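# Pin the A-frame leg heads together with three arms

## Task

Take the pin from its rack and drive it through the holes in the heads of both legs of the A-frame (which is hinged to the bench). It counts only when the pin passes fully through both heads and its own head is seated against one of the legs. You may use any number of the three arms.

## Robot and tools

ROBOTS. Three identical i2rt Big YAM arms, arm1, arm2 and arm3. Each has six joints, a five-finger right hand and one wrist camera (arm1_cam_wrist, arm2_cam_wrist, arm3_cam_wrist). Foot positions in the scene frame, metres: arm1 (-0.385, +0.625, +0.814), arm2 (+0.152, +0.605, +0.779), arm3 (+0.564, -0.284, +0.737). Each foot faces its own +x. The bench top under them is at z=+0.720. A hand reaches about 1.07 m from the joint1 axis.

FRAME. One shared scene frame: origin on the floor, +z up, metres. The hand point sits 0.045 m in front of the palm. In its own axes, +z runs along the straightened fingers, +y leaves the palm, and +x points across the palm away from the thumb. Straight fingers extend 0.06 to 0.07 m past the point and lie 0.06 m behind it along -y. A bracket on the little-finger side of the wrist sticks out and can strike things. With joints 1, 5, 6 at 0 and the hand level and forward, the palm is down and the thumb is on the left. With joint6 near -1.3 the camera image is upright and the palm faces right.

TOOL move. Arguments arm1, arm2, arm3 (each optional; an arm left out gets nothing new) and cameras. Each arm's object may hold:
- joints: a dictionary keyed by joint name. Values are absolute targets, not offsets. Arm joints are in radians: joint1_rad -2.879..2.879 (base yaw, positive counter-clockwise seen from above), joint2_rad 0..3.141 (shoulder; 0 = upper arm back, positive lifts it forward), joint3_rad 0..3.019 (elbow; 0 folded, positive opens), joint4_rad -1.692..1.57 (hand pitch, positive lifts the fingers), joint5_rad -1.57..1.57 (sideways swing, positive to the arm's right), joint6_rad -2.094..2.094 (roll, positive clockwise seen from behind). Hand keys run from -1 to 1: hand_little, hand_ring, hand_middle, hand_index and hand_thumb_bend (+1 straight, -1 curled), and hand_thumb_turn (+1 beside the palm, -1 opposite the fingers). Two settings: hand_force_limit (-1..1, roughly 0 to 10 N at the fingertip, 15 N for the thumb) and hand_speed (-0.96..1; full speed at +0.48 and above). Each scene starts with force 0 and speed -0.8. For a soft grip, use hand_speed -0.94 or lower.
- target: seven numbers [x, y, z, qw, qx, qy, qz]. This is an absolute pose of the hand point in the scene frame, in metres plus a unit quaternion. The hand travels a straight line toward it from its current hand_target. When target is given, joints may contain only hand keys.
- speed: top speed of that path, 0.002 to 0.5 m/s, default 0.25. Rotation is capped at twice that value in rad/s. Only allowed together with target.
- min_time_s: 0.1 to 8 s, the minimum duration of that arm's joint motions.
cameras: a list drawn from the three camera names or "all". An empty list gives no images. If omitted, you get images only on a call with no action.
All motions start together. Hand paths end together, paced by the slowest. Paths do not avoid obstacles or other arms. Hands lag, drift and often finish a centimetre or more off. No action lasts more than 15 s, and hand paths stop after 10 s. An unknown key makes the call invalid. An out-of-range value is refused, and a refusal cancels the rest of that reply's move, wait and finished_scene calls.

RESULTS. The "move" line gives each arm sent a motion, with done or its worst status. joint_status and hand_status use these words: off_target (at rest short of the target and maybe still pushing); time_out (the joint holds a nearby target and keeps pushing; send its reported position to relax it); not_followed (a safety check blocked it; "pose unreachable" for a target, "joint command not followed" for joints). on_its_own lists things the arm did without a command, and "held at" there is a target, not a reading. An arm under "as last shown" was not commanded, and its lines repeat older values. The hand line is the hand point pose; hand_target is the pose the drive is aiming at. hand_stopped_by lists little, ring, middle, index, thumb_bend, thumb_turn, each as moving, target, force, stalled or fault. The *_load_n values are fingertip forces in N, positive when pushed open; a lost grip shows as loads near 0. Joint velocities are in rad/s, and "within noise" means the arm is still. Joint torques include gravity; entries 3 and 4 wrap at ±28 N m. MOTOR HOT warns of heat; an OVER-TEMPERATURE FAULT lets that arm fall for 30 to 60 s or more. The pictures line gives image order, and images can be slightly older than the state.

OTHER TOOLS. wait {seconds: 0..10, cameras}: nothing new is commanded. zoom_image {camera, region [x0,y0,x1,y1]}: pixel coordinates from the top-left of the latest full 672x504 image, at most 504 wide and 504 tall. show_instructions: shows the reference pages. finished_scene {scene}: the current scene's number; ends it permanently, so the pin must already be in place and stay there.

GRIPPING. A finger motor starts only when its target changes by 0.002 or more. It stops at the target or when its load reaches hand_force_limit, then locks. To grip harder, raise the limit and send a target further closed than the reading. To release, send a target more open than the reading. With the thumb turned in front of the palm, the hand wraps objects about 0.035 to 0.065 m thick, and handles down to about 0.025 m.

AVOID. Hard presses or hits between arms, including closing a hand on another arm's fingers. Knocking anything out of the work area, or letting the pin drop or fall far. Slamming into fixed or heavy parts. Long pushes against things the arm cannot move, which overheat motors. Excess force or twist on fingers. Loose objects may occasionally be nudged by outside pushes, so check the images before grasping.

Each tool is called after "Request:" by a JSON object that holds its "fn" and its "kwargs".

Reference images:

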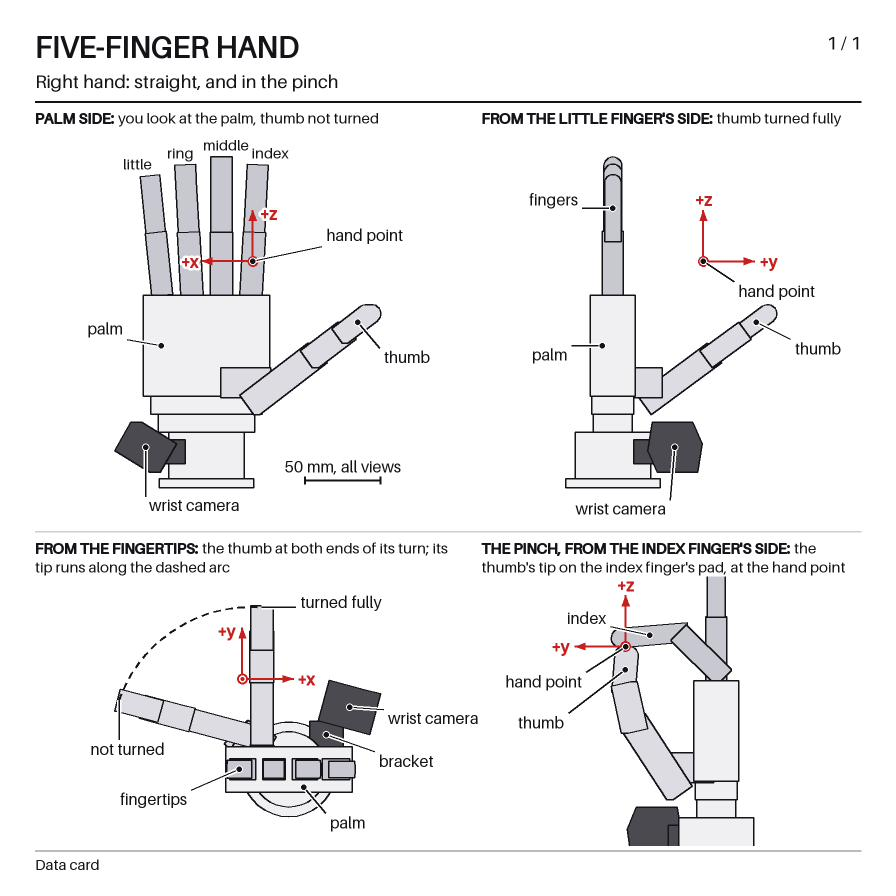

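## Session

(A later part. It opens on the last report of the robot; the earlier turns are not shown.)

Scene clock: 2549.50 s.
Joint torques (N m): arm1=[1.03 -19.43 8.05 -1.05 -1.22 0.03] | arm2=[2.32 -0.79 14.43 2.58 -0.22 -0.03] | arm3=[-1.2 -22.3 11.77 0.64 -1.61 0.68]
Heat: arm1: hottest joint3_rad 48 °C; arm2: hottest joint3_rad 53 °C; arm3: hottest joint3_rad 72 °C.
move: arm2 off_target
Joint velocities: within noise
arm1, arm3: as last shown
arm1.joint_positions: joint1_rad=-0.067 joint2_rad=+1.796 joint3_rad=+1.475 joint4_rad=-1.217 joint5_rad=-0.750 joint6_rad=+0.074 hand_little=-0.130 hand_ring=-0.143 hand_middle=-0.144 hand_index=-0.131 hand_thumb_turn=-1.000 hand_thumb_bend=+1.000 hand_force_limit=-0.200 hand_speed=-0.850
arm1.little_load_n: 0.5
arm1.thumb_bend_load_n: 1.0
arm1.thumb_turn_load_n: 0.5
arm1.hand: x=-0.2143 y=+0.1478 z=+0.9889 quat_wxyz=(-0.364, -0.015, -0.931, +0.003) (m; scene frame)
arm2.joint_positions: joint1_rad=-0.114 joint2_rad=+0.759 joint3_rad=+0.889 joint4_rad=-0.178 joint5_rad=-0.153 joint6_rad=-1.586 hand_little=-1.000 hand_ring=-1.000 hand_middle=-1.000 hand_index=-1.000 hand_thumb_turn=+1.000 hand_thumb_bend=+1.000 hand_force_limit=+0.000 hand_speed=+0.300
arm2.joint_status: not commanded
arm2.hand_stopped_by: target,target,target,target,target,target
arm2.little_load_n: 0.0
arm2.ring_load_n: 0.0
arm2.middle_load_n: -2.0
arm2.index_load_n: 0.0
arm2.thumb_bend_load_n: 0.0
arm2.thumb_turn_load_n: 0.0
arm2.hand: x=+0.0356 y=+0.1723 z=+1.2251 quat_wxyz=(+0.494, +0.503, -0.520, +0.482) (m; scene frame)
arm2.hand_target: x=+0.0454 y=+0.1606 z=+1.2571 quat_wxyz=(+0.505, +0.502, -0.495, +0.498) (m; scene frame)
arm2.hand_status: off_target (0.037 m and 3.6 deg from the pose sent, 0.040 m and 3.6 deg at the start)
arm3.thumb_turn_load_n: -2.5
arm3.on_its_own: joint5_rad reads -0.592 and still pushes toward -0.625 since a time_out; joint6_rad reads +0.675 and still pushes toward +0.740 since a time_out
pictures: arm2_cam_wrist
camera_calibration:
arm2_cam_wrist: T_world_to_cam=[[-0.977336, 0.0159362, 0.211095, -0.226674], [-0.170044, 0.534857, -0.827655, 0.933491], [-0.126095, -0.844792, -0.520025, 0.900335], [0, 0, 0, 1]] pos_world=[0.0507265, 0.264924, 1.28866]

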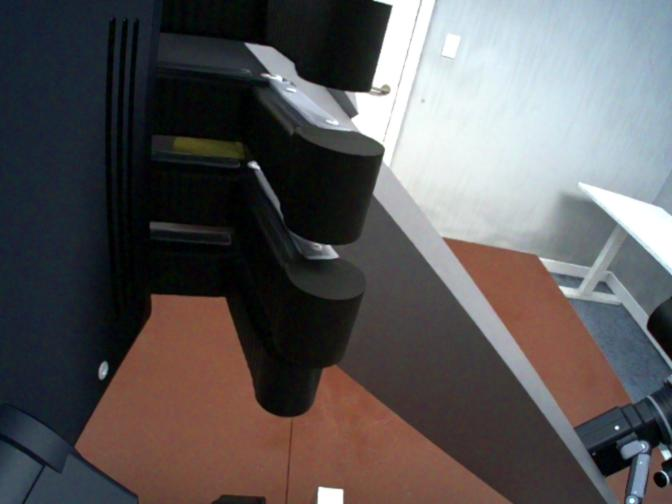

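Request:
{"fn": "move", "kwargs": {"arm2": {"target":[0.037,0.26,1.27,0.505,0.502,-0.495,0.498],"speed":0.08}}}

Request:
{"fn": "move", "kwargs": {"arm2": {"target":[0.054,0.26,1.35,0.354,0.612,-0.612,0.354],"speed":0.15,"joints":{"hand_speed":0.4,"hand_little":1,"hand_ring":1,"hand_middle":1,"hand_index":1}}, "cameras": ["arm2_cam_wrist"]}}

Scene clock: 2562.43 s.
Joint torques (N m): arm1=[1.73 -19.55 8.58 -1.22 -1.13 -0.02] | arm2=[-1.32 -0.26 10.41 1.33 -0.15 -0.03] | arm3=[-1.32 -22.24 11.77 0.61 -1.61 0.69]
Heat: arm1: hottest joint3_rad 48 °C; arm2: hottest joint3_rad 53 °C; arm3: hottest joint3_rad 72 °C.
move: arm2 done
Joint velocities: within noise
arm1, arm3: as last shown
arm1.joint_positions: joint1_rad=-0.067 joint2_rad=+1.794 joint3_rad=+1.473 joint4_rad=-1.217 joint5_rad=-0.750 joint6_rad=+0.074 hand_little=-0.130 hand_ring=-0.143 hand_middle=-0.144 hand_index=-0.131 hand_thumb_turn=-1.000 hand_thumb_bend=+1.000 hand_force_limit=-0.200 hand_speed=-0.850
arm1.ring_load_n: 1.0
arm1.index_load_n: 2.0
arm1.thumb_bend_load_n: 0.5
arm1.thumb_turn_load_n: -0.5
arm1.hand: x=-0.2143 y=+0.1486 z=+0.9891 quat_wxyz=(-0.364, -0.015, -0.931, +0.003) (m; scene frame)
arm1.hand_target: x=-0.2115 y=+0.1609 z=+1.0271 quat_wxyz=(-0.375, -0.006, -0.927, +0.021) (m; scene frame)
arm2.joint_positions: joint1_rad=-0.219 joint2_rad=+0.531 joint3_rad=+0.889 joint4_rad=-0.360 joint5_rad=-0.302 joint6_rad=-1.586 hand_little=-1.000 hand_ring=-1.000 hand_middle=-1.000 hand_index=-1.000 hand_thumb_turn=+1.000 hand_thumb_bend=+1.000 hand_force_limit=+0.000 hand_speed=+0.300
arm2.joint_status: not commanded
arm2.hand_stopped_by: target,target,target,target,target,target
arm2.little_load_n: 0.0
arm2.ring_load_n: 0.0
arm2.middle_load_n: 0.5
arm2.index_load_n: 0.0
arm2.thumb_bend_load_n: 0.0
arm2.thumb_turn_load_n: 0.0
arm2.hand: x=+0.0424 y=+0.2560 z=+1.2629 quat_wxyz=(+0.497, +0.505, -0.495, +0.503) (m; scene frame)
arm2.hand_target: x=+0.0371 y=+0.2600 z=+1.2698 quat_wxyz=(+0.505, +0.502, -0.495, +0.498) (m; scene frame)
arm2.hand_status: done (0.010 m and 1.1 deg from the pose sent, 0.099 m and 3.6 deg at the start)
arm3.middle_load_n: 1.0
arm3.index_load_n: 0.5
arm3.on_its_own: joint5_rad reads -0.592 and still pushes toward -0.625 since a time_out; joint6_rad reads +0.675 and still pushes toward +0.740 since a time_out
pictures: none

Scene clock: 2565.00 s.
Joint torques (N m): arm1=[1.61 -19.6 8.24 -1.03 -1.12 0.05] | arm2=[1.73 -1.85 11.58 1.07 0.03 0.01] | arm3=[-1.38 -22.24 11.79 0.66 -1.61 0.68]
Heat: arm1: hottest joint2_rad 47 °C; arm2: hottest joint3_rad 53 °C; arm3: hottest joint3_rad 72 °C.
move: arm2 off_target
Joint velocities: within noise
arm1, arm3: as last shown
arm1.little_load_n: 0.0
arm1.thumb_bend_load_n: 1.0
arm1.thumb_turn_load_n: -1.0
arm2.joint_positions: joint1_rad=-0.101 joint2_rad=+0.917 joint3_rad=+1.621 joint4_rad=-1.258 joint5_rad=-0.128 joint6_rad=-1.649 hand_little=+1.000 hand_ring=+1.000 hand_middle=+1.000 hand_index=+1.000 hand_thumb_turn=+1.000 hand_thumb_bend=+1.000 hand_force_limit=+0.000 hand_speed=+0.400
arm2.joint_status: all done
arm2.hand_stopped_by: target,target,target,target,target,target
arm2.little_load_n: 0.0
arm2.ring_load_n: 0.0
arm2.middle_load_n: 0.0
arm2.index_load_n: 0.0
arm2.thumb_bend_load_n: 0.0
arm2.thumb_turn_load_n: 0.0
arm2.hand: x=+0.0483 y=+0.2605 z=+1.3317 quat_wxyz=(+0.346, +0.609, -0.625, +0.346) (m; scene frame)
arm2.hand_target: x=+0.0538 y=+0.2606 z=+1.3497 quat_wxyz=(+0.354, +0.612, -0.612, +0.354) (m; scene frame)
arm2.hand_status: off_target (0.019 m and 2.0 deg from the pose sent, 0.088 m and 29.9 deg at the start)
arm3.ring_load_n: 2.5
arm3.middle_load_n: 0.5
arm3.index_load_n: 0.0
arm3.on_its_own: joint5_rad reads -0.592 and still pushes toward -0.625 since a time_out; joint6_rad reads +0.675 and still pushes toward +0.740 since a time_out
pictures: arm2_cam_wrist
camera_calibration:
arm2_cam_wrist: T_world_to_cam=[[-0.980723, -0.094722, 0.170908, -0.155657], [-0.166055, 0.865027, -0.47345, 0.418857], [-0.102994, -0.492703, -0.864081, 1.39723], [0, 0, 0, 1]] pos_world=[0.0608029, 0.311352, 1.43223]

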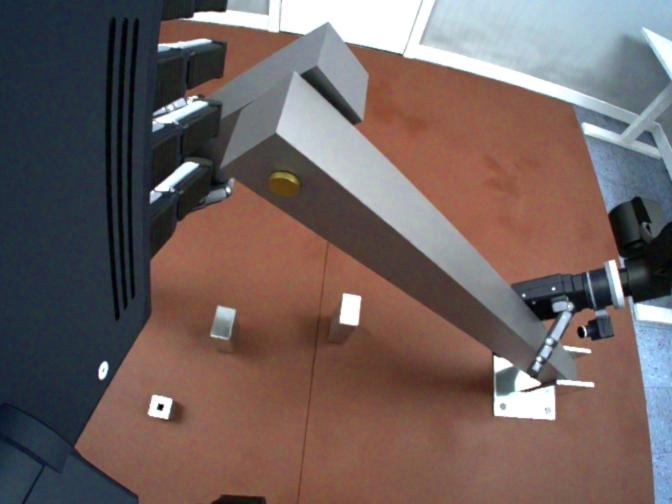

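Request:
{"fn": "zoom_image", "kwargs": {"camera": "arm2_cam_wrist", "region": [210, 10, 380, 210]}}

Scaled by 2.520 from the camera's 672x504 image, which has a finer 960x720 frame.

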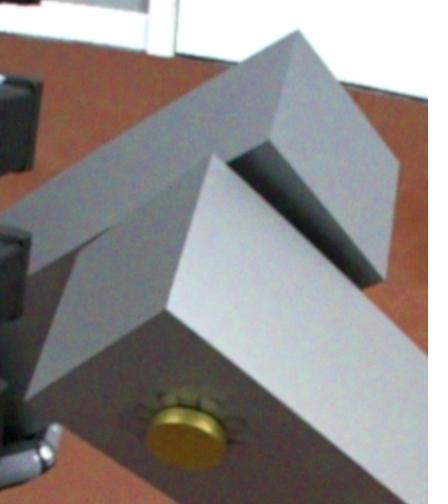

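Request:
{"fn": "zoom_image", "kwargs": {"camera": "arm2_cam_wrist", "region": [255, 155, 320, 205]}}

Scaled by 7.754 from the camera's 672x504 image, which has a finer 960x720 frame.

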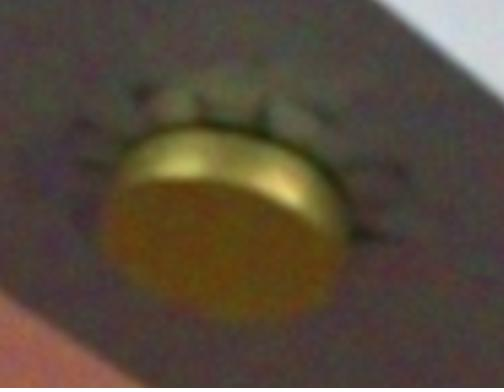

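Request:
{"fn": "move", "kwargs": {"arm1": {"target":[-0.2120,0.155,1.019,0.370,0.006,0.9286,-0.021],"speed":0.03}, "arm3": {"joints":{"joint1_rad":-0.965,"joint2_rad":1.585,"joint3_rad":1.945,"joint4_rad":-1.417,"joint5_rad":-0.60,"joint6_rad":0.70},"min_time_s":2}, "cameras": ["arm2_cam_wrist"]}}

Scene clock: 2600.30 s.
Joint torques (N m): arm1=[1.38 -18.26 8.8 -0.68 -0.85 0.09] | arm2=[1.73 -1.9 11.56 1.21 0.03 0.01] | arm3=[-1.67 -18.14 11.41 0.76 -0.81 0.29]
Heat: arm1: hottest joint2_rad 50 °C; arm2: hottest joint3_rad 56 °C; arm3: hottest joint3_rad 72 °C.
move: arm1 off_target; arm3 done
Joint velocities: within noise
arm1.joint_positions: joint1_rad=-0.067 joint2_rad=+1.794 joint3_rad=+1.473 joint4_rad=-1.216 joint5_rad=-0.749 joint6_rad=+0.074 hand_little=-0.130 hand_ring=-0.143 hand_middle=-0.144 hand_index=-0.131 hand_thumb_turn=-1.000 hand_thumb_bend=+1.000 hand_force_limit=-0.200 hand_speed=-0.850
arm1.joint_status: not commanded
arm1.hand_stopped_by: force,force,force,force,target,target
arm1.little_load_n: 0.0
arm1.ring_load_n: 1.0
arm1.middle_load_n: 2.5
arm1.index_load_n: 2.0
arm1.thumb_bend_load_n: 0.5
arm1.thumb_turn_load_n: -1.0
arm1.hand: x=-0.2145 y=+0.1486 z=+0.9889 quat_wxyz=(-0.364, -0.015, -0.931, +0.003) (m; scene frame)
arm1.hand_target: x=-0.2117 y=+0.1552 z=+1.0179 quat_wxyz=(-0.370, -0.006, -0.929, +0.021) (m; scene frame)
arm1.hand_status: off_target (0.031 m and 2.4 deg from the pose sent, 0.031 m and 2.4 deg at the start)
arm2: as last shown
arm2.hand: x=+0.0485 y=+0.2604 z=+1.3317 quat_wxyz=(+0.346, +0.609, -0.625, +0.346) (m; scene frame)
arm2.hand_target: x=+0.0539 y=+0.2606 z=+1.3498 quat_wxyz=(+0.354, +0.612, -0.612, +0.354) (m; scene frame)
arm3.joint_positions: joint1_rad=-0.965 joint2_rad=+1.652 joint3_rad=+1.889 joint4_rad=-1.413 joint5_rad=-0.588 joint6_rad=+0.673 hand_little=-0.101 hand_ring=-0.114 hand_middle=-0.118 hand_index=-0.118 hand_thumb_turn=-1.000 hand_thumb_bend=+1.000 hand_force_limit=-0.200 hand_speed=-0.850
arm3.joint_status: all done
arm3.hand_stopped_by: force,force,force,force,target,target
arm3.little_load_n: 5.0
arm3.ring_load_n: 2.0
arm3.middle_load_n: 0.5
arm3.index_load_n: 0.5
arm3.thumb_bend_load_n: 1.0
arm3.thumb_turn_load_n: -2.0
arm3.hand: x=+0.1308 y=+0.0751 z=+1.1371 quat_wxyz=(+0.015, +0.939, +0.021, -0.343) (m; scene frame)
arm3.hand_target: x=+0.1383 y=+0.0604 z=+1.1983 quat_wxyz=(-0.024, +0.925, +0.027, -0.378) (m; scene frame)
arm3.hand_status: not commanded
pictures: arm2_cam_wrist
camera_calibration:
arm2_cam_wrist: T_world_to_cam=[[-0.980691, -0.0950763, 0.170895, -0.155431], [-0.166367, 0.864937, -0.473504, 0.418998], [-0.102794, -0.492792, -0.864054, 1.39722], [0, 0, 0, 1]] pos_world=[0.060903, 0.311352, 1.43223]

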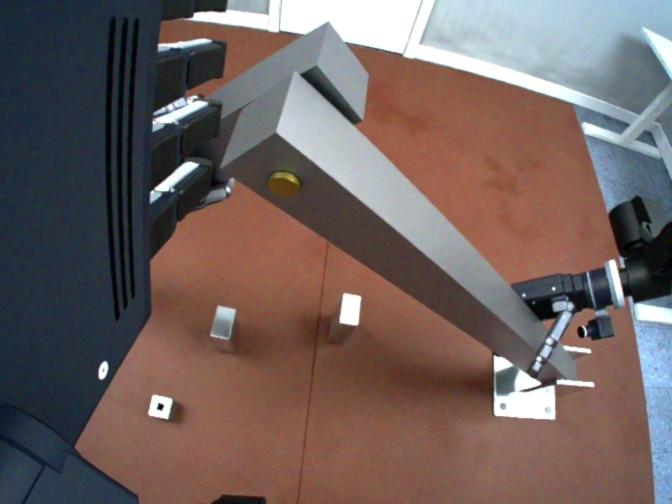

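Request:
{"fn": "move", "kwargs": {"arm3": {"joints":{"joint1_rad":-0.965,"joint2_rad":1.625,"joint3_rad":1.93,"joint4_rad":-1.415,"joint5_rad":-0.592,"joint6_rad":0.685},"min_time_s":2}, "arm1": {"target":[-0.2125,0.152,1.012,0.367,0.01,0.930,-0.012],"speed":0.03}, "cameras": ["arm2_cam_wrist"]}}

Scene clock: 2614.30 s.
Joint torques (N m): arm1=[1.61 -16.62 9.73 -0.87 -0.68 0.08] | arm2=[1.67 -1.9 11.58 1.22 0.03 0.01] | arm3=[-1.73 -15.27 10.28 0.84 -0.57 0.15]
Heat: arm1: hottest joint2_rad 50 °C; arm2: hottest joint3_rad 56 °C; arm3: hottest joint3_rad 71 °C.
move: arm1 off_target; arm3 done
Joint velocities: within noise
arm1.joint_positions: joint1_rad=-0.067 joint2_rad=+1.794 joint3_rad=+1.473 joint4_rad=-1.216 joint5_rad=-0.747 joint6_rad=+0.074 hand_little=-0.130 hand_ring=-0.143 hand_middle=-0.144 hand_index=-0.131 hand_thumb_turn=-1.000 hand_thumb_bend=+1.000 hand_force_limit=-0.200 hand_speed=-0.850
arm1.joint_status: not commanded
arm1.hand_stopped_by: force,force,force,force,target,target
arm1.little_load_n: 0.0
arm1.ring_load_n: 1.0
arm1.middle_load_n: 2.5
arm1.index_load_n: 2.0
arm1.thumb_bend_load_n: 0.5
arm1.thumb_turn_load_n: -1.0
arm1.hand: x=-0.2147 y=+0.1485 z=+0.9885 quat_wxyz=(-0.363, -0.015, -0.932, +0.003) (m; scene frame)
arm1.hand_target: x=-0.2125 y=+0.1522 z=+1.0114 quat_wxyz=(-0.367, -0.010, -0.930, +0.012) (m; scene frame)
arm1.hand_status: off_target (0.024 m and 1.2 deg from the pose sent, 0.023 m and 1.2 deg at the start)
arm2: as last shown
arm3.joint_positions: joint1_rad=-0.965 joint2_rad=+1.655 joint3_rad=+1.889 joint4_rad=-1.413 joint5_rad=-0.587 joint6_rad=+0.672 hand_little=-0.101 hand_ring=-0.114 hand_middle=-0.118 hand_index=-0.118 hand_thumb_turn=-1.000 hand_thumb_bend=+1.000 hand_force_limit=-0.200 hand_speed=-0.850
arm3.joint_status: all done
arm3.hand_stopped_by: force,force,force,force,target,target
arm3.little_load_n: 4.0
arm3.ring_load_n: 1.5
arm3.middle_load_n: 0.5
arm3.index_load_n: 0.5
arm3.thumb_bend_load_n: 1.0
arm3.thumb_turn_load_n: 0.0
arm3.hand: x=+0.1306 y=+0.0759 z=+1.1352 quat_wxyz=(+0.015, +0.939, +0.021, -0.342) (m; scene frame)
arm3.hand_target: x=+0.1326 y=+0.0710 z=+1.1700 quat_wxyz=(-0.008, +0.932, +0.025, -0.362) (m; scene frame)
arm3.hand_status: not commanded
pictures: arm2_cam_wrist
camera_calibration:
arm2_cam_wrist: T_world_to_cam=[[-0.980691, -0.0950763, 0.170895, -0.155431], [-0.166367, 0.864937, -0.473504, 0.418998], [-0.102794, -0.492792, -0.864054, 1.39722], [0, 0, 0, 1]] pos_world=[0.060903, 0.311352, 1.43223]

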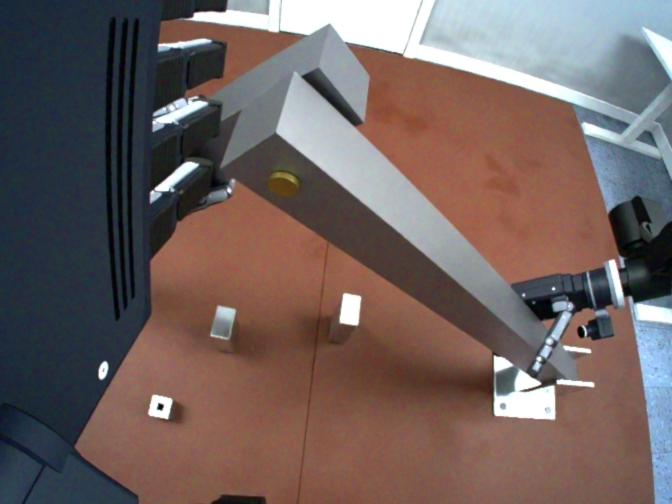

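Request:
{"fn": "move", "kwargs": {"arm3": {"joints":{"joint1_rad":-0.965,"joint2_rad":1.645,"joint3_rad":1.925,"joint4_rad":-1.415,"joint5_rad":-0.59,"joint6_rad":0.68},"min_time_s":1.5}, "cameras": ["arm2_cam_wrist","arm3_cam_wrist","arm1_cam_wrist"]}}

Scene clock: 2622.63 s.
Joint torques (N m): arm1=[1.73 -15.85 9.58 -0.96 -0.72 0.06] | arm2=[1.67 -1.9 11.56 1.22 0.02 0.01] | arm3=[-1.61 -13.74 9.91 0.81 -0.51 0.11]
Heat: arm1: hottest joint2_rad 50 °C; arm2: hottest joint3_rad 55 °C; arm3: hottest joint3_rad 70 °C.
move: arm3 done
Joint velocities: within noise
arm1, arm2: as last shown
arm1.little_load_n: 0.5
arm1.middle_load_n: 2.0
arm1.hand_target: x=-0.2124 y=+0.1522 z=+1.0114 quat_wxyz=(-0.367, -0.010, -0.930, +0.012) (m; scene frame)
arm3.joint_positions: joint1_rad=-0.965 joint2_rad=+1.657 joint3_rad=+1.889 joint4_rad=-1.413 joint5_rad=-0.587 joint6_rad=+0.670 hand_little=-0.101 hand_ring=-0.115 hand_middle=-0.118 hand_index=-0.118 hand_thumb_turn=-1.000 hand_thumb_bend=+1.000 hand_force_limit=-0.200 hand_speed=-0.850
arm3.joint_status: all done
arm3.hand_stopped_by: force,force,force,force,target,target
arm3.little_load_n: 3.0
arm3.ring_load_n: 1.5
arm3.middle_load_n: 0.5
arm3.index_load_n: 0.5
arm3.thumb_bend_load_n: 1.0
arm3.thumb_turn_load_n: 0.0
arm3.hand: x=+0.1303 y=+0.0763 z=+1.1342 quat_wxyz=(+0.016, +0.939, +0.021, -0.342) (m; scene frame)
arm3.hand_target: x=+0.1298 y=+0.0757 z=+1.1568 quat_wxyz=(+0.000, +0.935, +0.024, -0.354) (m; scene frame)
arm3.hand_status: not commanded
pictures: arm1_cam_wrist, arm2_cam_wrist, arm3_cam_wrist
camera_calibration:
arm1_cam_wrist: T_world_to_cam=[[-0.205831, 0.965246, -0.16104, -0.0338134], [0.239684, 0.209278, 0.948026, -0.918084], [0.948781, 0.156534, -0.27443, 0.561547], [0, 0, 0, 1]] pos_world=[-0.319694, 0.136872, 1.01903]
arm2_cam_wrist: T_world_to_cam=[[-0.980691, -0.0950763, 0.170895, -0.155431], [-0.166367, 0.864937, -0.473504, 0.418998], [-0.102794, -0.492792, -0.864054, 1.39722], [0, 0, 0, 1]] pos_world=[0.060903, 0.311352, 1.43223]
arm3_cam_wrist: T_world_to_cam=[[0.256099, -0.962774, -0.086484, 0.131706], [-0.336258, -0.172609, 0.925817, -0.987958], [-0.90628, -0.208019, -0.367946, 0.664179], [0, 0, 0, 1]] pos_world=[0.235993, 0.0944344, 1.17044]

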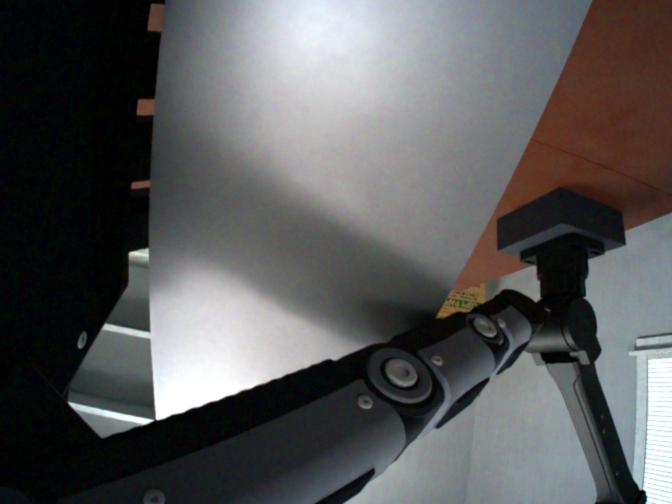

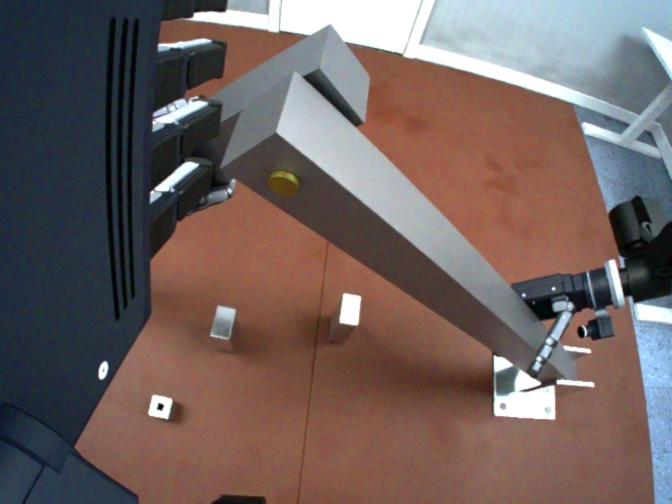

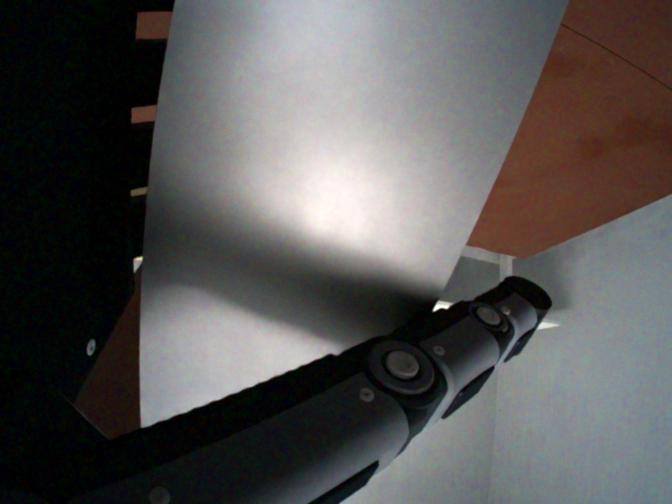

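Request:
{"fn": "move", "kwargs": {"arm1": {"joints":{"hand_speed":-0.7,"hand_little":0.2,"hand_ring":0.2,"hand_middle":0.2,"hand_index":0.2}}, "arm3": {"joints":{"hand_speed":-0.7,"hand_little":0.2,"hand_ring":0.2,"hand_middle":0.2,"hand_index":0.2}}, "cameras": ["arm2_cam_wrist"]}}

Request:
{"fn": "move", "kwargs": {"arm1": {"joints":{"hand_speed":0,"hand_little":1,"hand_ring":1,"hand_middle":1,"hand_index":1}}, "arm3": {"joints":{"hand_speed":0,"hand_little":1,"hand_ring":1,"hand_middle":1,"hand_index":1}}, "cameras": ["arm2_cam_wrist","arm3_cam_wrist","arm1_cam_wrist"]}}

Scene clock: 2634.70 s.
Joint torques (N m): arm1=[1.49 -16.26 9.58 -0.49 -0.51 0.07] | arm2=[1.73 -1.9 11.56 1.22 0.03 0.01] | arm3=[-1.79 -13.74 9.94 0.83 -0.47 0.08]
Heat: arm1: hottest joint2_rad 49 °C; arm2: hottest joint3_rad 55 °C; arm3: hottest joint3_rad 69 °C.
move: arm1 done; arm3 done
Joint velocities: within noise
arm1.joint_positions: joint1_rad=-0.067 joint2_rad=+1.788 joint3_rad=+1.473 joint4_rad=-1.233 joint5_rad=-0.752 joint6_rad=+0.074 hand_little=+0.200 hand_ring=+0.200 hand_middle=+0.200 hand_index=+0.200 hand_thumb_turn=-1.000 hand_thumb_bend=+1.000 hand_force_limit=-0.200 hand_speed=-0.700
arm1.joint_status: all done
arm1.hand_stopped_by: target,target,target,target,target,target
arm1.little_load_n: 0.5
arm1.ring_load_n: 0.0
arm1.middle_load_n: 0.0
arm1.index_load_n: 0.0
arm1.thumb_bend_load_n: 0.0
arm1.thumb_turn_load_n: 0.0
arm1.hand: x=-0.2142 y=+0.1521 z=+0.9930 quat_wxyz=(-0.365, -0.016, -0.931, -0.002) (m; scene frame)
arm1.hand_target: x=-0.2125 y=+0.1521 z=+1.0114 quat_wxyz=(-0.367, -0.010, -0.930, +0.012) (m; scene frame)
arm1.hand_status: not commanded
arm2: as last shown
arm3.joint_positions: joint1_rad=-0.965 joint2_rad=+1.657 joint3_rad=+1.889 joint4_rad=-1.413 joint5_rad=-0.588 joint6_rad=+0.673 hand_little=+0.200 hand_ring=+0.200 hand_middle=+0.200 hand_index=+0.200 hand_thumb_turn=-1.000 hand_thumb_bend=+1.000 hand_force_limit=-0.200 hand_speed=-0.700
arm3.joint_status: all done
arm3.hand_stopped_by: target,target,target,target,target,target
arm3.little_load_n: 0.0
arm3.ring_load_n: 0.5
arm3.middle_load_n: 0.0
arm3.index_load_n: 0.0
arm3.thumb_bend_load_n: 0.0
arm3.thumb_turn_load_n: 0.0
arm3.hand: x=+0.1301 y=+0.0762 z=+1.1344 quat_wxyz=(+0.016, +0.939, +0.020, -0.342) (m; scene frame)
arm3.hand_target: x=+0.1298 y=+0.0757 z=+1.1568 quat_wxyz=(+0.000, +0.935, +0.024, -0.354) (m; scene frame)
arm3.hand_status: not commanded
pictures: arm2_cam_wrist
camera_calibration:
arm2_cam_wrist: T_world_to_cam=[[-0.980691, -0.0950763, 0.170895, -0.155431], [-0.166367, 0.864937, -0.473504, 0.418998], [-0.102794, -0.492792, -0.864054, 1.39722], [0, 0, 0, 1]] pos_world=[0.060903, 0.311352, 1.43223]

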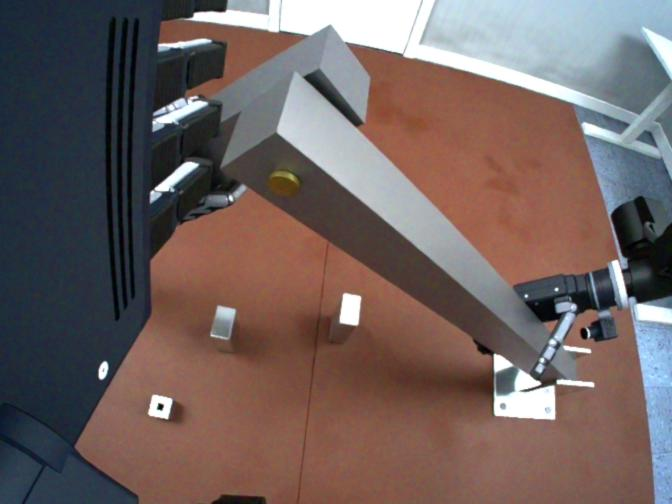

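Scene clock: 2635.47 s.
Joint torques (N m): arm1=[2.08 -15.79 9.88 -0.23 -0.49 0.05] | arm2=[1.73 -1.85 11.56 1.21 0.03 0.01] | arm3=[-1.73 -13.68 9.94 0.84 -0.46 0.06]
Heat: arm1: hottest joint2_rad 49 °C; arm2: hottest joint3_rad 55 °C; arm3: hottest joint3_rad 68 °C.
move: arm1 done; arm3 done
Joint velocities: within noise
arm1.joint_positions: joint1_rad=-0.067 joint2_rad=+1.787 joint3_rad=+1.473 joint4_rad=-1.237 joint5_rad=-0.753 joint6_rad=+0.074 hand_little=+1.000 hand_ring=+1.000 hand_middle=+1.000 hand_index=+1.000 hand_thumb_turn=-1.000 hand_thumb_bend=+1.000 hand_force_limit=-0.200 hand_speed=+0.000
arm1.joint_status: all done
arm1.hand_stopped_by: target,target,target,target,target,target
arm1.little_load_n: 0.0
arm1.ring_load_n: 0.0
arm1.middle_load_n: 0.0
arm1.index_load_n: 0.0
arm1.thumb_bend_load_n: 0.0
arm1.thumb_turn_load_n: -0.5
arm1.hand: x=-0.2141 y=+0.1530 z=+0.9940 quat_wxyz=(-0.365, -0.017, -0.931, -0.003) (m; scene frame)
arm1.hand_target: x=-0.2125 y=+0.1522 z=+1.0113 quat_wxyz=(-0.367, -0.010, -0.930, +0.012) (m; scene frame)
arm1.hand_status: not commanded
arm2: as last shown
arm2.thumb_bend_load_n: -0.5
arm2.thumb_turn_load_n: 0.5
arm3.joint_positions: joint1_rad=-0.965 joint2_rad=+1.657 joint3_rad=+1.889 joint4_rad=-1.413 joint5_rad=-0.588 joint6_rad=+0.674 hand_little=+1.000 hand_ring=+1.000 hand_middle=+1.000 hand_index=+1.000 hand_thumb_turn=-1.000 hand_thumb_bend=+1.000 hand_force_limit=-0.200 hand_speed=+0.000
arm3.joint_status: all done
arm3.hand_stopped_by: target,target,target,target,target,target
arm3.little_load_n: 0.0
arm3.ring_load_n: 0.0
arm3.middle_load_n: 0.0
arm3.index_load_n: 0.0
arm3.thumb_bend_load_n: 0.0
arm3.thumb_turn_load_n: 0.0
arm3.hand: x=+0.1301 y=+0.0762 z=+1.1345 quat_wxyz=(+0.017, +0.939, +0.020, -0.342) (m; scene frame)
arm3.hand_target: x=+0.1298 y=+0.0757 z=+1.1568 quat_wxyz=(+0.000, +0.935, +0.024, -0.354) (m; scene frame)
arm3.hand_status: not commanded
pictures: arm1_cam_wrist, arm2_cam_wrist, arm3_cam_wrist
camera_calibration:
arm1_cam_wrist: T_world_to_cam=[[-0.205125, 0.967249, -0.149507, -0.048692], [0.234183, 0.196823, 0.95206, -0.927667], [0.950306, 0.16028, -0.266887, 0.55397], [0, 0, 0, 1]] pos_world=[-0.319186, 0.140893, 1.02376]
arm2_cam_wrist: T_world_to_cam=[[-0.980691, -0.0950763, 0.170895, -0.155431], [-0.166367, 0.864937, -0.473504, 0.418998], [-0.102794, -0.492792, -0.864054, 1.39722], [0, 0, 0, 1]] pos_world=[0.060903, 0.311352, 1.43223]
arm3_cam_wrist: T_world_to_cam=[[0.25402, -0.963556, -0.0838613, 0.12908], [-0.335651, -0.169139, 0.926677, -0.989728], [-0.90709, -0.207247, -0.366383, 0.662319], [0, 0, 0, 1]] pos_world=[0.235791, 0.0942378, 1.17065]

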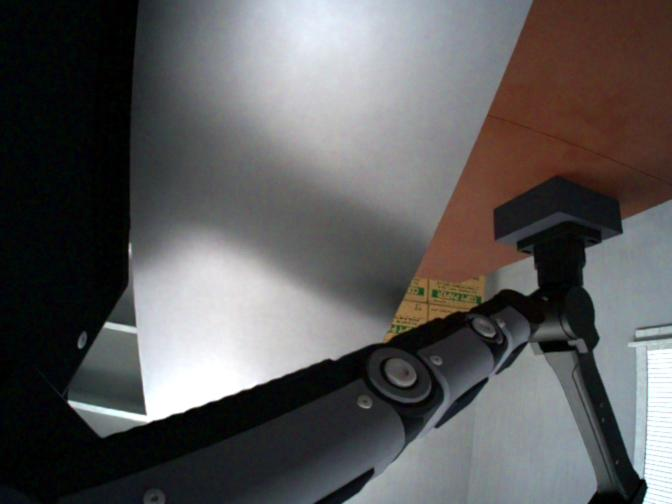

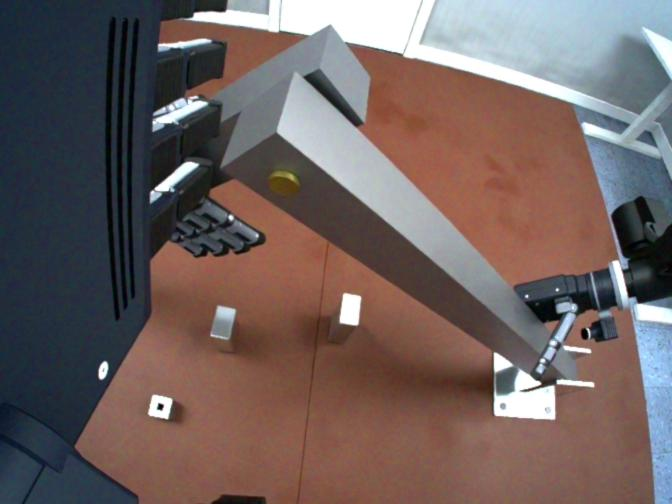

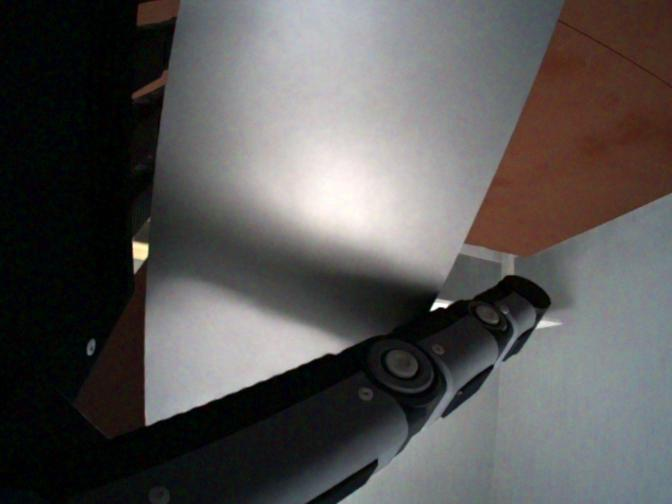

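Request:
{"fn": "move", "kwargs": {"arm1": {"target":[-0.287,0.153,1.088,0.365,0.013,0.931,0.0],"speed":0.08}, "arm3": {"target":[0.201,0.082,1.235,0.012,0.938,0.021,-0.345],"speed":0.08}, "cameras": ["arm2_cam_wrist"]}}

Scene clock: 2654.90 s.
Joint torques (N m): arm1=[0.03 -14.51 13.9 -0.96 -0.37 0.06] | arm2=[1.73 -1.9 11.56 1.22 0.03 0.01] | arm3=[-2.49 -12.34 10.48 0.39 -0.52 -0.09]
Heat: arm1: hottest joint2_rad 47 °C; arm2: hottest joint3_rad 55 °C; arm3: hottest joint3_rad 67 °C.
move: arm1 off_target; arm3 off_target
Joint velocities: within noise
arm1.joint_positions: joint1_rad=-0.190 joint2_rad=+1.779 joint3_rad=+1.636 joint4_rad=-1.584 joint5_rad=-0.747 joint6_rad=-0.113 hand_little=+1.000 hand_ring=+1.000 hand_middle=+1.000 hand_index=+1.000 hand_thumb_turn=-1.000 hand_thumb_bend=+1.000 hand_force_limit=-0.200 hand_speed=+0.000
arm1.joint_status: not commanded
arm1.hand_stopped_by: target,target,target,target,target,target
arm1.little_load_n: 0.0
arm1.ring_load_n: 0.0
arm1.middle_load_n: 0.0
arm1.index_load_n: 0.0
arm1.thumb_bend_load_n: 0.0
arm1.thumb_turn_load_n: 0.0
arm1.hand: x=-0.2795 y=+0.1651 z=+1.0637 quat_wxyz=(-0.367, -0.020, -0.929, -0.028) (m; scene frame)
arm1.hand_target: x=-0.2869 y=+0.1546 z=+1.0877 quat_wxyz=(-0.365, -0.013, -0.931, +0.000) (m; scene frame)
arm1.hand_status: off_target (0.028 m and 3.3 deg from the pose sent, 0.119 m and 0.5 deg at the start)
arm2: as last shown
arm2.thumb_bend_load_n: 0.0
arm2.thumb_turn_load_n: 0.0
arm3.joint_positions: joint1_rad=-1.084 joint2_rad=+1.657 joint3_rad=+2.106 joint4_rad=-1.697 joint5_rad=-0.637 joint6_rad=+0.568 hand_little=+1.000 hand_ring=+1.000 hand_middle=+1.000 hand_index=+1.000 hand_thumb_turn=-1.000 hand_thumb_bend=+1.000 hand_force_limit=-0.200 hand_speed=+0.000
arm3.joint_status: not commanded
arm3.hand_stopped_by: target,target,target,target,target,target
arm3.little_load_n: 0.0
arm3.ring_load_n: 0.0
arm3.middle_load_n: 0.0
arm3.index_load_n: 0.0
arm3.thumb_bend_load_n: 0.0
arm3.thumb_turn_load_n: 0.0
arm3.hand: x=+0.1961 y=+0.0800 z=+1.2129 quat_wxyz=(+0.020, +0.938, +0.008, -0.347) (m; scene frame)
arm3.hand_target: x=+0.2012 y=+0.0808 z=+1.2340 quat_wxyz=(-0.002, +0.934, +0.014, -0.358) (m; scene frame)
arm3.hand_status: off_target (0.023 m and 1.7 deg from the pose sent, 0.123 m and 0.7 deg at the start; a joint's target at an end of its range on 30 of 65 steps)
pictures: arm2_cam_wrist
camera_calibration:
arm2_cam_wrist: T_world_to_cam=[[-0.980691, -0.0950763, 0.170895, -0.155431], [-0.166367, 0.864937, -0.473504, 0.418998], [-0.102794, -0.492792, -0.864054, 1.39722], [0, 0, 0, 1]] pos_world=[0.060903, 0.311352, 1.43223]

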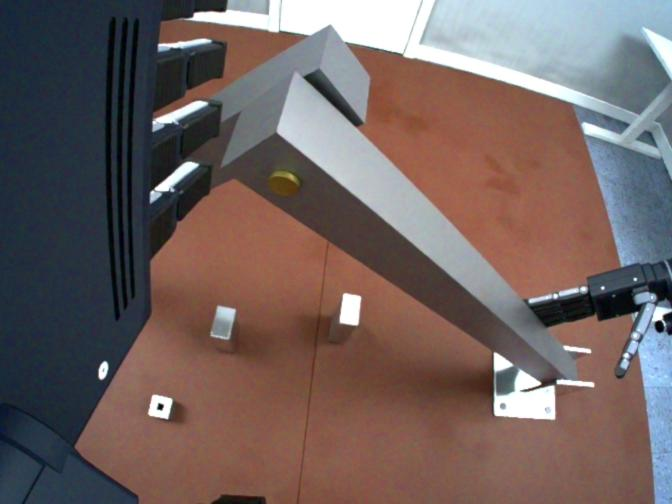

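Request:
{"fn": "move", "kwargs": {"arm1": {"target":[-0.325,0.165,1.13,0.365,0.013,0.931,0.0],"speed":0.1}, "arm3": {"target":[0.235,0.082,1.275,0.012,0.938,0.021,-0.345],"speed":0.1}, "cameras": ["arm2_cam_wrist","arm3_cam_wrist"]}}

Request:
{"fn": "zoom_image", "kwargs": {"camera": "arm2_cam_wrist", "region": [255, 155, 320, 205]}}

Scene clock: 2672.00 s.
Joint torques (N m): arm1=[0.32 -14.62 14.5 -0.35 -0.47 -0.01] | arm2=[1.67 -1.85 11.58 1.21 0.03 0.01] | arm3=[-2.55 -12.51 10.03 0.49 -0.54 -0.07]
Heat: arm1: hottest joint3_rad 49 °C; arm2: hottest joint3_rad 55 °C; arm3: hottest joint3_rad 65 °C.
move: arm1 off_target; arm3 off_target
Joint velocities: within noise
arm1.joint_positions: joint1_rad=-0.274 joint2_rad=+1.727 joint3_rad=+1.672 joint4_rad=-1.675 joint5_rad=-0.742 joint6_rad=-0.152 hand_little=+1.000 hand_ring=+1.000 hand_middle=+1.000 hand_index=+1.000 hand_thumb_turn=-1.000 hand_thumb_bend=+1.000 hand_force_limit=-0.200 hand_speed=+0.000
arm1.joint_status: not commanded
arm1.hand_stopped_by: target,target,target,target,target,target
arm1.little_load_n: 0.0
arm1.ring_load_n: 0.0
arm1.middle_load_n: 0.0
arm1.index_load_n: 0.0
arm1.thumb_bend_load_n: 0.0
arm1.thumb_turn_load_n: 0.0
arm1.hand: x=-0.3177 y=+0.1757 z=+1.1023 quat_wxyz=(-0.367, -0.040, -0.929, -0.007) (m; scene frame)
arm1.hand_target: x=-0.3244 y=+0.1670 z=+1.1292 quat_wxyz=(-0.362, -0.027, -0.931, +0.032) (m; scene frame)
arm1.hand_status: off_target (0.031 m and 3.2 deg from the pose sent, 0.080 m and 3.3 deg at the start; a joint's target at an end of its range on 29 of 39 steps)
arm2: as last shown
arm2.little_load_n: -0.5
arm3.joint_positions: joint1_rad=-1.156 joint2_rad=+1.610 joint3_rad=+2.124 joint4_rad=-1.697 joint5_rad=-0.681 joint6_rad=+0.567 hand_little=+1.000 hand_ring=+1.000 hand_middle=+1.000 hand_index=+1.000 hand_thumb_turn=-1.000 hand_thumb_bend=+1.000 hand_force_limit=-0.200 hand_speed=+0.000
arm3.joint_status: not commanded
arm3.hand_stopped_by: target,target,target,target,target,target
arm3.little_load_n: 0.0
arm3.ring_load_n: 0.0
arm3.middle_load_n: 0.0
arm3.index_load_n: 0.0
arm3.thumb_bend_load_n: 0.0
arm3.thumb_turn_load_n: -0.5
arm3.hand: x=+0.2266 y=+0.0859 z=+1.2480 quat_wxyz=(-0.010, +0.926, -0.011, -0.378) (m; scene frame)
arm3.hand_target: x=+0.2349 y=+0.0807 z=+1.2735 quat_wxyz=(-0.036, +0.921, -0.004, -0.389) (m; scene frame)
arm3.hand_status: off_target (0.029 m and 6.0 deg from the pose sent, 0.073 m and 1.8 deg at the start; a joint's target at an end of its range on 39 of 39 steps)
pictures: arm2_cam_wrist, arm3_cam_wrist
camera_calibration:
arm2_cam_wrist: T_world_to_cam=[[-0.980691, -0.0950763, 0.170895, -0.155431], [-0.166367, 0.864937, -0.473504, 0.418998], [-0.102794, -0.492792, -0.864054, 1.39722], [0, 0, 0, 1]] pos_world=[0.060903, 0.311352, 1.43223]
arm3_cam_wrist: T_world_to_cam=[[0.172184, -0.976849, -0.126961, 0.196856], [-0.27719, -0.171725, 0.945344, -1.09718], [-0.945261, -0.127581, -0.300341, 0.712823], [0, 0, 0, 1]] pos_world=[0.335781, 0.0948281, 1.2763]

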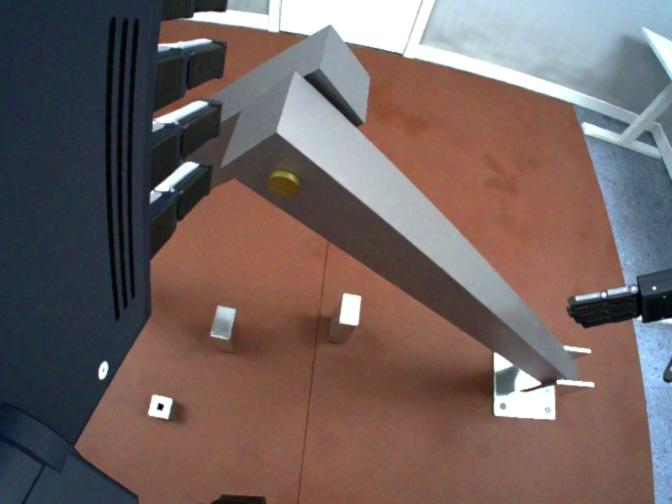

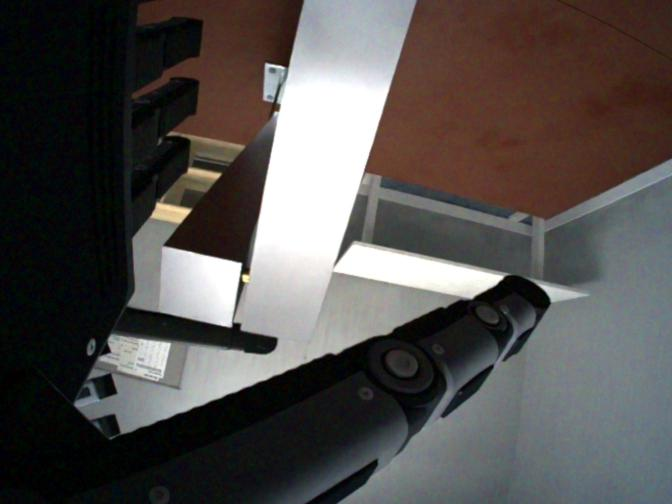

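Scaled by 7.754 from the camera's 672x504 image, which has a finer 960x720 frame.

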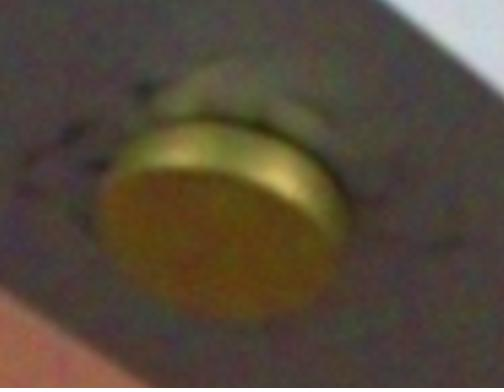

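Request:
{"fn": "zoom_image", "kwargs": {"camera": "arm3_cam_wrist", "region": [150, 200, 400, 380]}}

Scaled by 2.016 from the camera's 672x504 image, which has a finer 960x720 frame.

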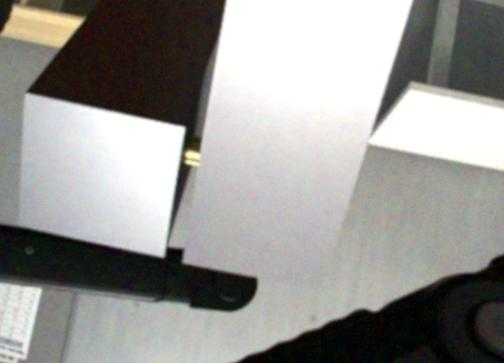

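Request:
{"fn": "zoom_image", "kwargs": {"camera": "arm3_cam_wrist", "region": [220, 240, 350, 340]}}

Scaled by 3.877 from the camera's 672x504 image, which has a finer 960x720 frame.

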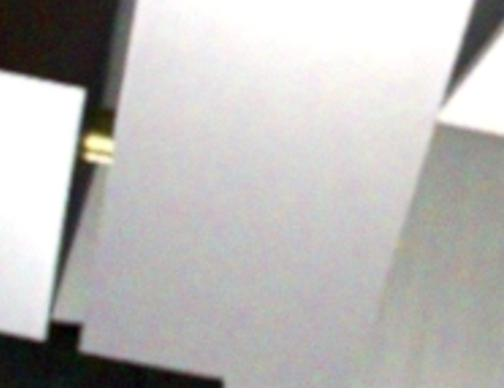

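Request:
{"fn": "move", "kwargs": {"arm3": {"target":[0.215,-0.025,1.275,0.0,0.926,0.0,-0.378],"speed":0.12}, "cameras": ["arm3_cam_wrist"]}}

Scene clock: 2717.70 s.
Joint torques (N m): arm1=[0.44 -14.33 14.41 -0.51 -0.47 -0.04] | arm2=[1.73 -1.85 11.56 1.22 0.03 0.01] | arm3=[-0.91 -9.93 6.58 1.76 -0.34 0.09]
Heat: arm1: hottest joint3_rad 56 °C; arm2: hottest joint3_rad 55 °C; arm3: hottest joint3_rad 65 °C.
move: arm3 off_target
Joint velocities: within noise
arm1: as last shown
arm2.joint_positions: joint1_rad=-0.101 joint2_rad=+0.917 joint3_rad=+1.621 joint4_rad=-1.258 joint5_rad=-0.128 joint6_rad=-1.649 hand_little=+1.000 hand_ring=+1.000 hand_middle=+1.000 hand_index=+1.000 hand_thumb_turn=+1.000 hand_thumb_bend=+1.000 hand_force_limit=+0.000 hand_speed=+0.400
arm2.joint_status: not commanded
arm2.hand_stopped_by: target,target,target,target,target,target
arm2.little_load_n: 0.0
arm2.ring_load_n: 0.0
arm2.middle_load_n: 0.0
arm2.index_load_n: 0.0
arm2.thumb_bend_load_n: 0.0
arm2.thumb_turn_load_n: 0.0
arm2.hand: x=+0.0485 y=+0.2604 z=+1.3317 quat_wxyz=(+0.346, +0.609, -0.625, +0.346) (m; scene frame)
arm2.hand_target: x=+0.0539 y=+0.2606 z=+1.3498 quat_wxyz=(+0.354, +0.612, -0.612, +0.354) (m; scene frame)
arm2.hand_status: not commanded
arm3.joint_positions: joint1_rad=-1.026 joint2_rad=+1.411 joint3_rad=+1.950 joint4_rad=-1.691 joint5_rad=-0.641 joint6_rad=+0.694 hand_little=+1.000 hand_ring=+1.000 hand_middle=+1.000 hand_index=+1.000 hand_thumb_turn=-1.000 hand_thumb_bend=+1.000 hand_force_limit=-0.200 hand_speed=+0.000
arm3.joint_status: not commanded
arm3.hand_stopped_by: target,target,target,target,target,target
arm3.little_load_n: 0.0
arm3.ring_load_n: 0.0
arm3.middle_load_n: 0.0
arm3.index_load_n: 0.0
arm3.thumb_bend_load_n: 0.0
arm3.thumb_turn_load_n: 0.0
arm3.hand: x=+0.2163 y=-0.0177 z=+1.2654 quat_wxyz=(+0.013, +0.929, -0.008, -0.369) (m; scene frame)
arm3.hand_target: x=+0.2152 y=-0.0251 z=+1.2750 quat_wxyz=(+0.000, +0.926, +0.000, -0.378) (m; scene frame)
arm3.hand_status: off_target (0.012 m and 2.1 deg from the pose sent, 0.115 m and 1.7 deg at the start)
pictures: arm3_cam_wrist
camera_calibration:
arm3_cam_wrist: T_world_to_cam=[[0.196143, -0.977072, -0.082819, 0.0385842], [-0.291239, -0.138696, 0.946543, -1.13223], [-0.936327, -0.161538, -0.311765, 0.706938], [0, 0, 0, 1]] pos_world=[0.324609, -0.00513879, 1.29529]

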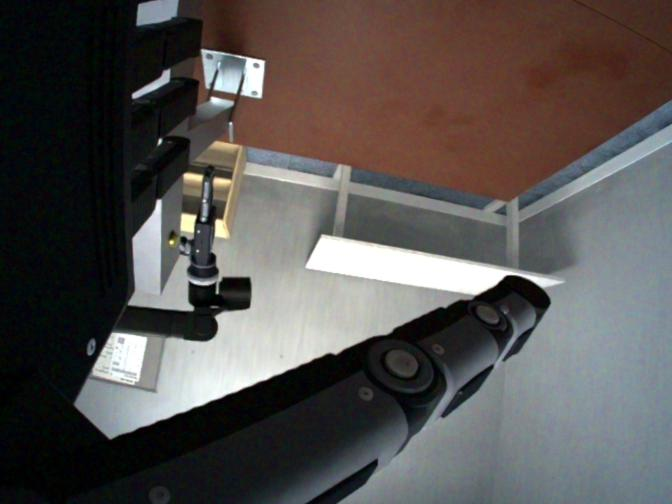

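Request:
{"fn": "zoom_image", "kwargs": {"camera": "arm3_cam_wrist", "region": [120, 190, 220, 310]}}

Scaled by 4.200 from the camera's 672x504 image, which has a finer 960x720 frame.

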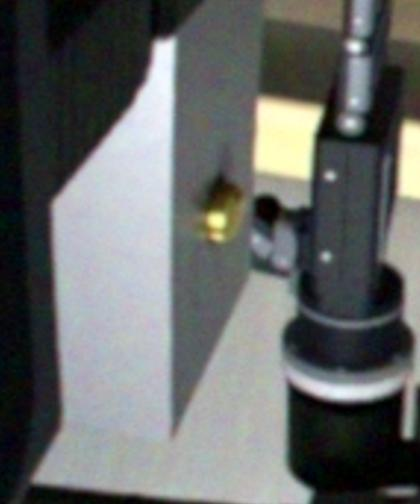

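Request:
{"fn": "finished_scene", "kwargs": {"scene": 2}}

The scene is finished: the task was done.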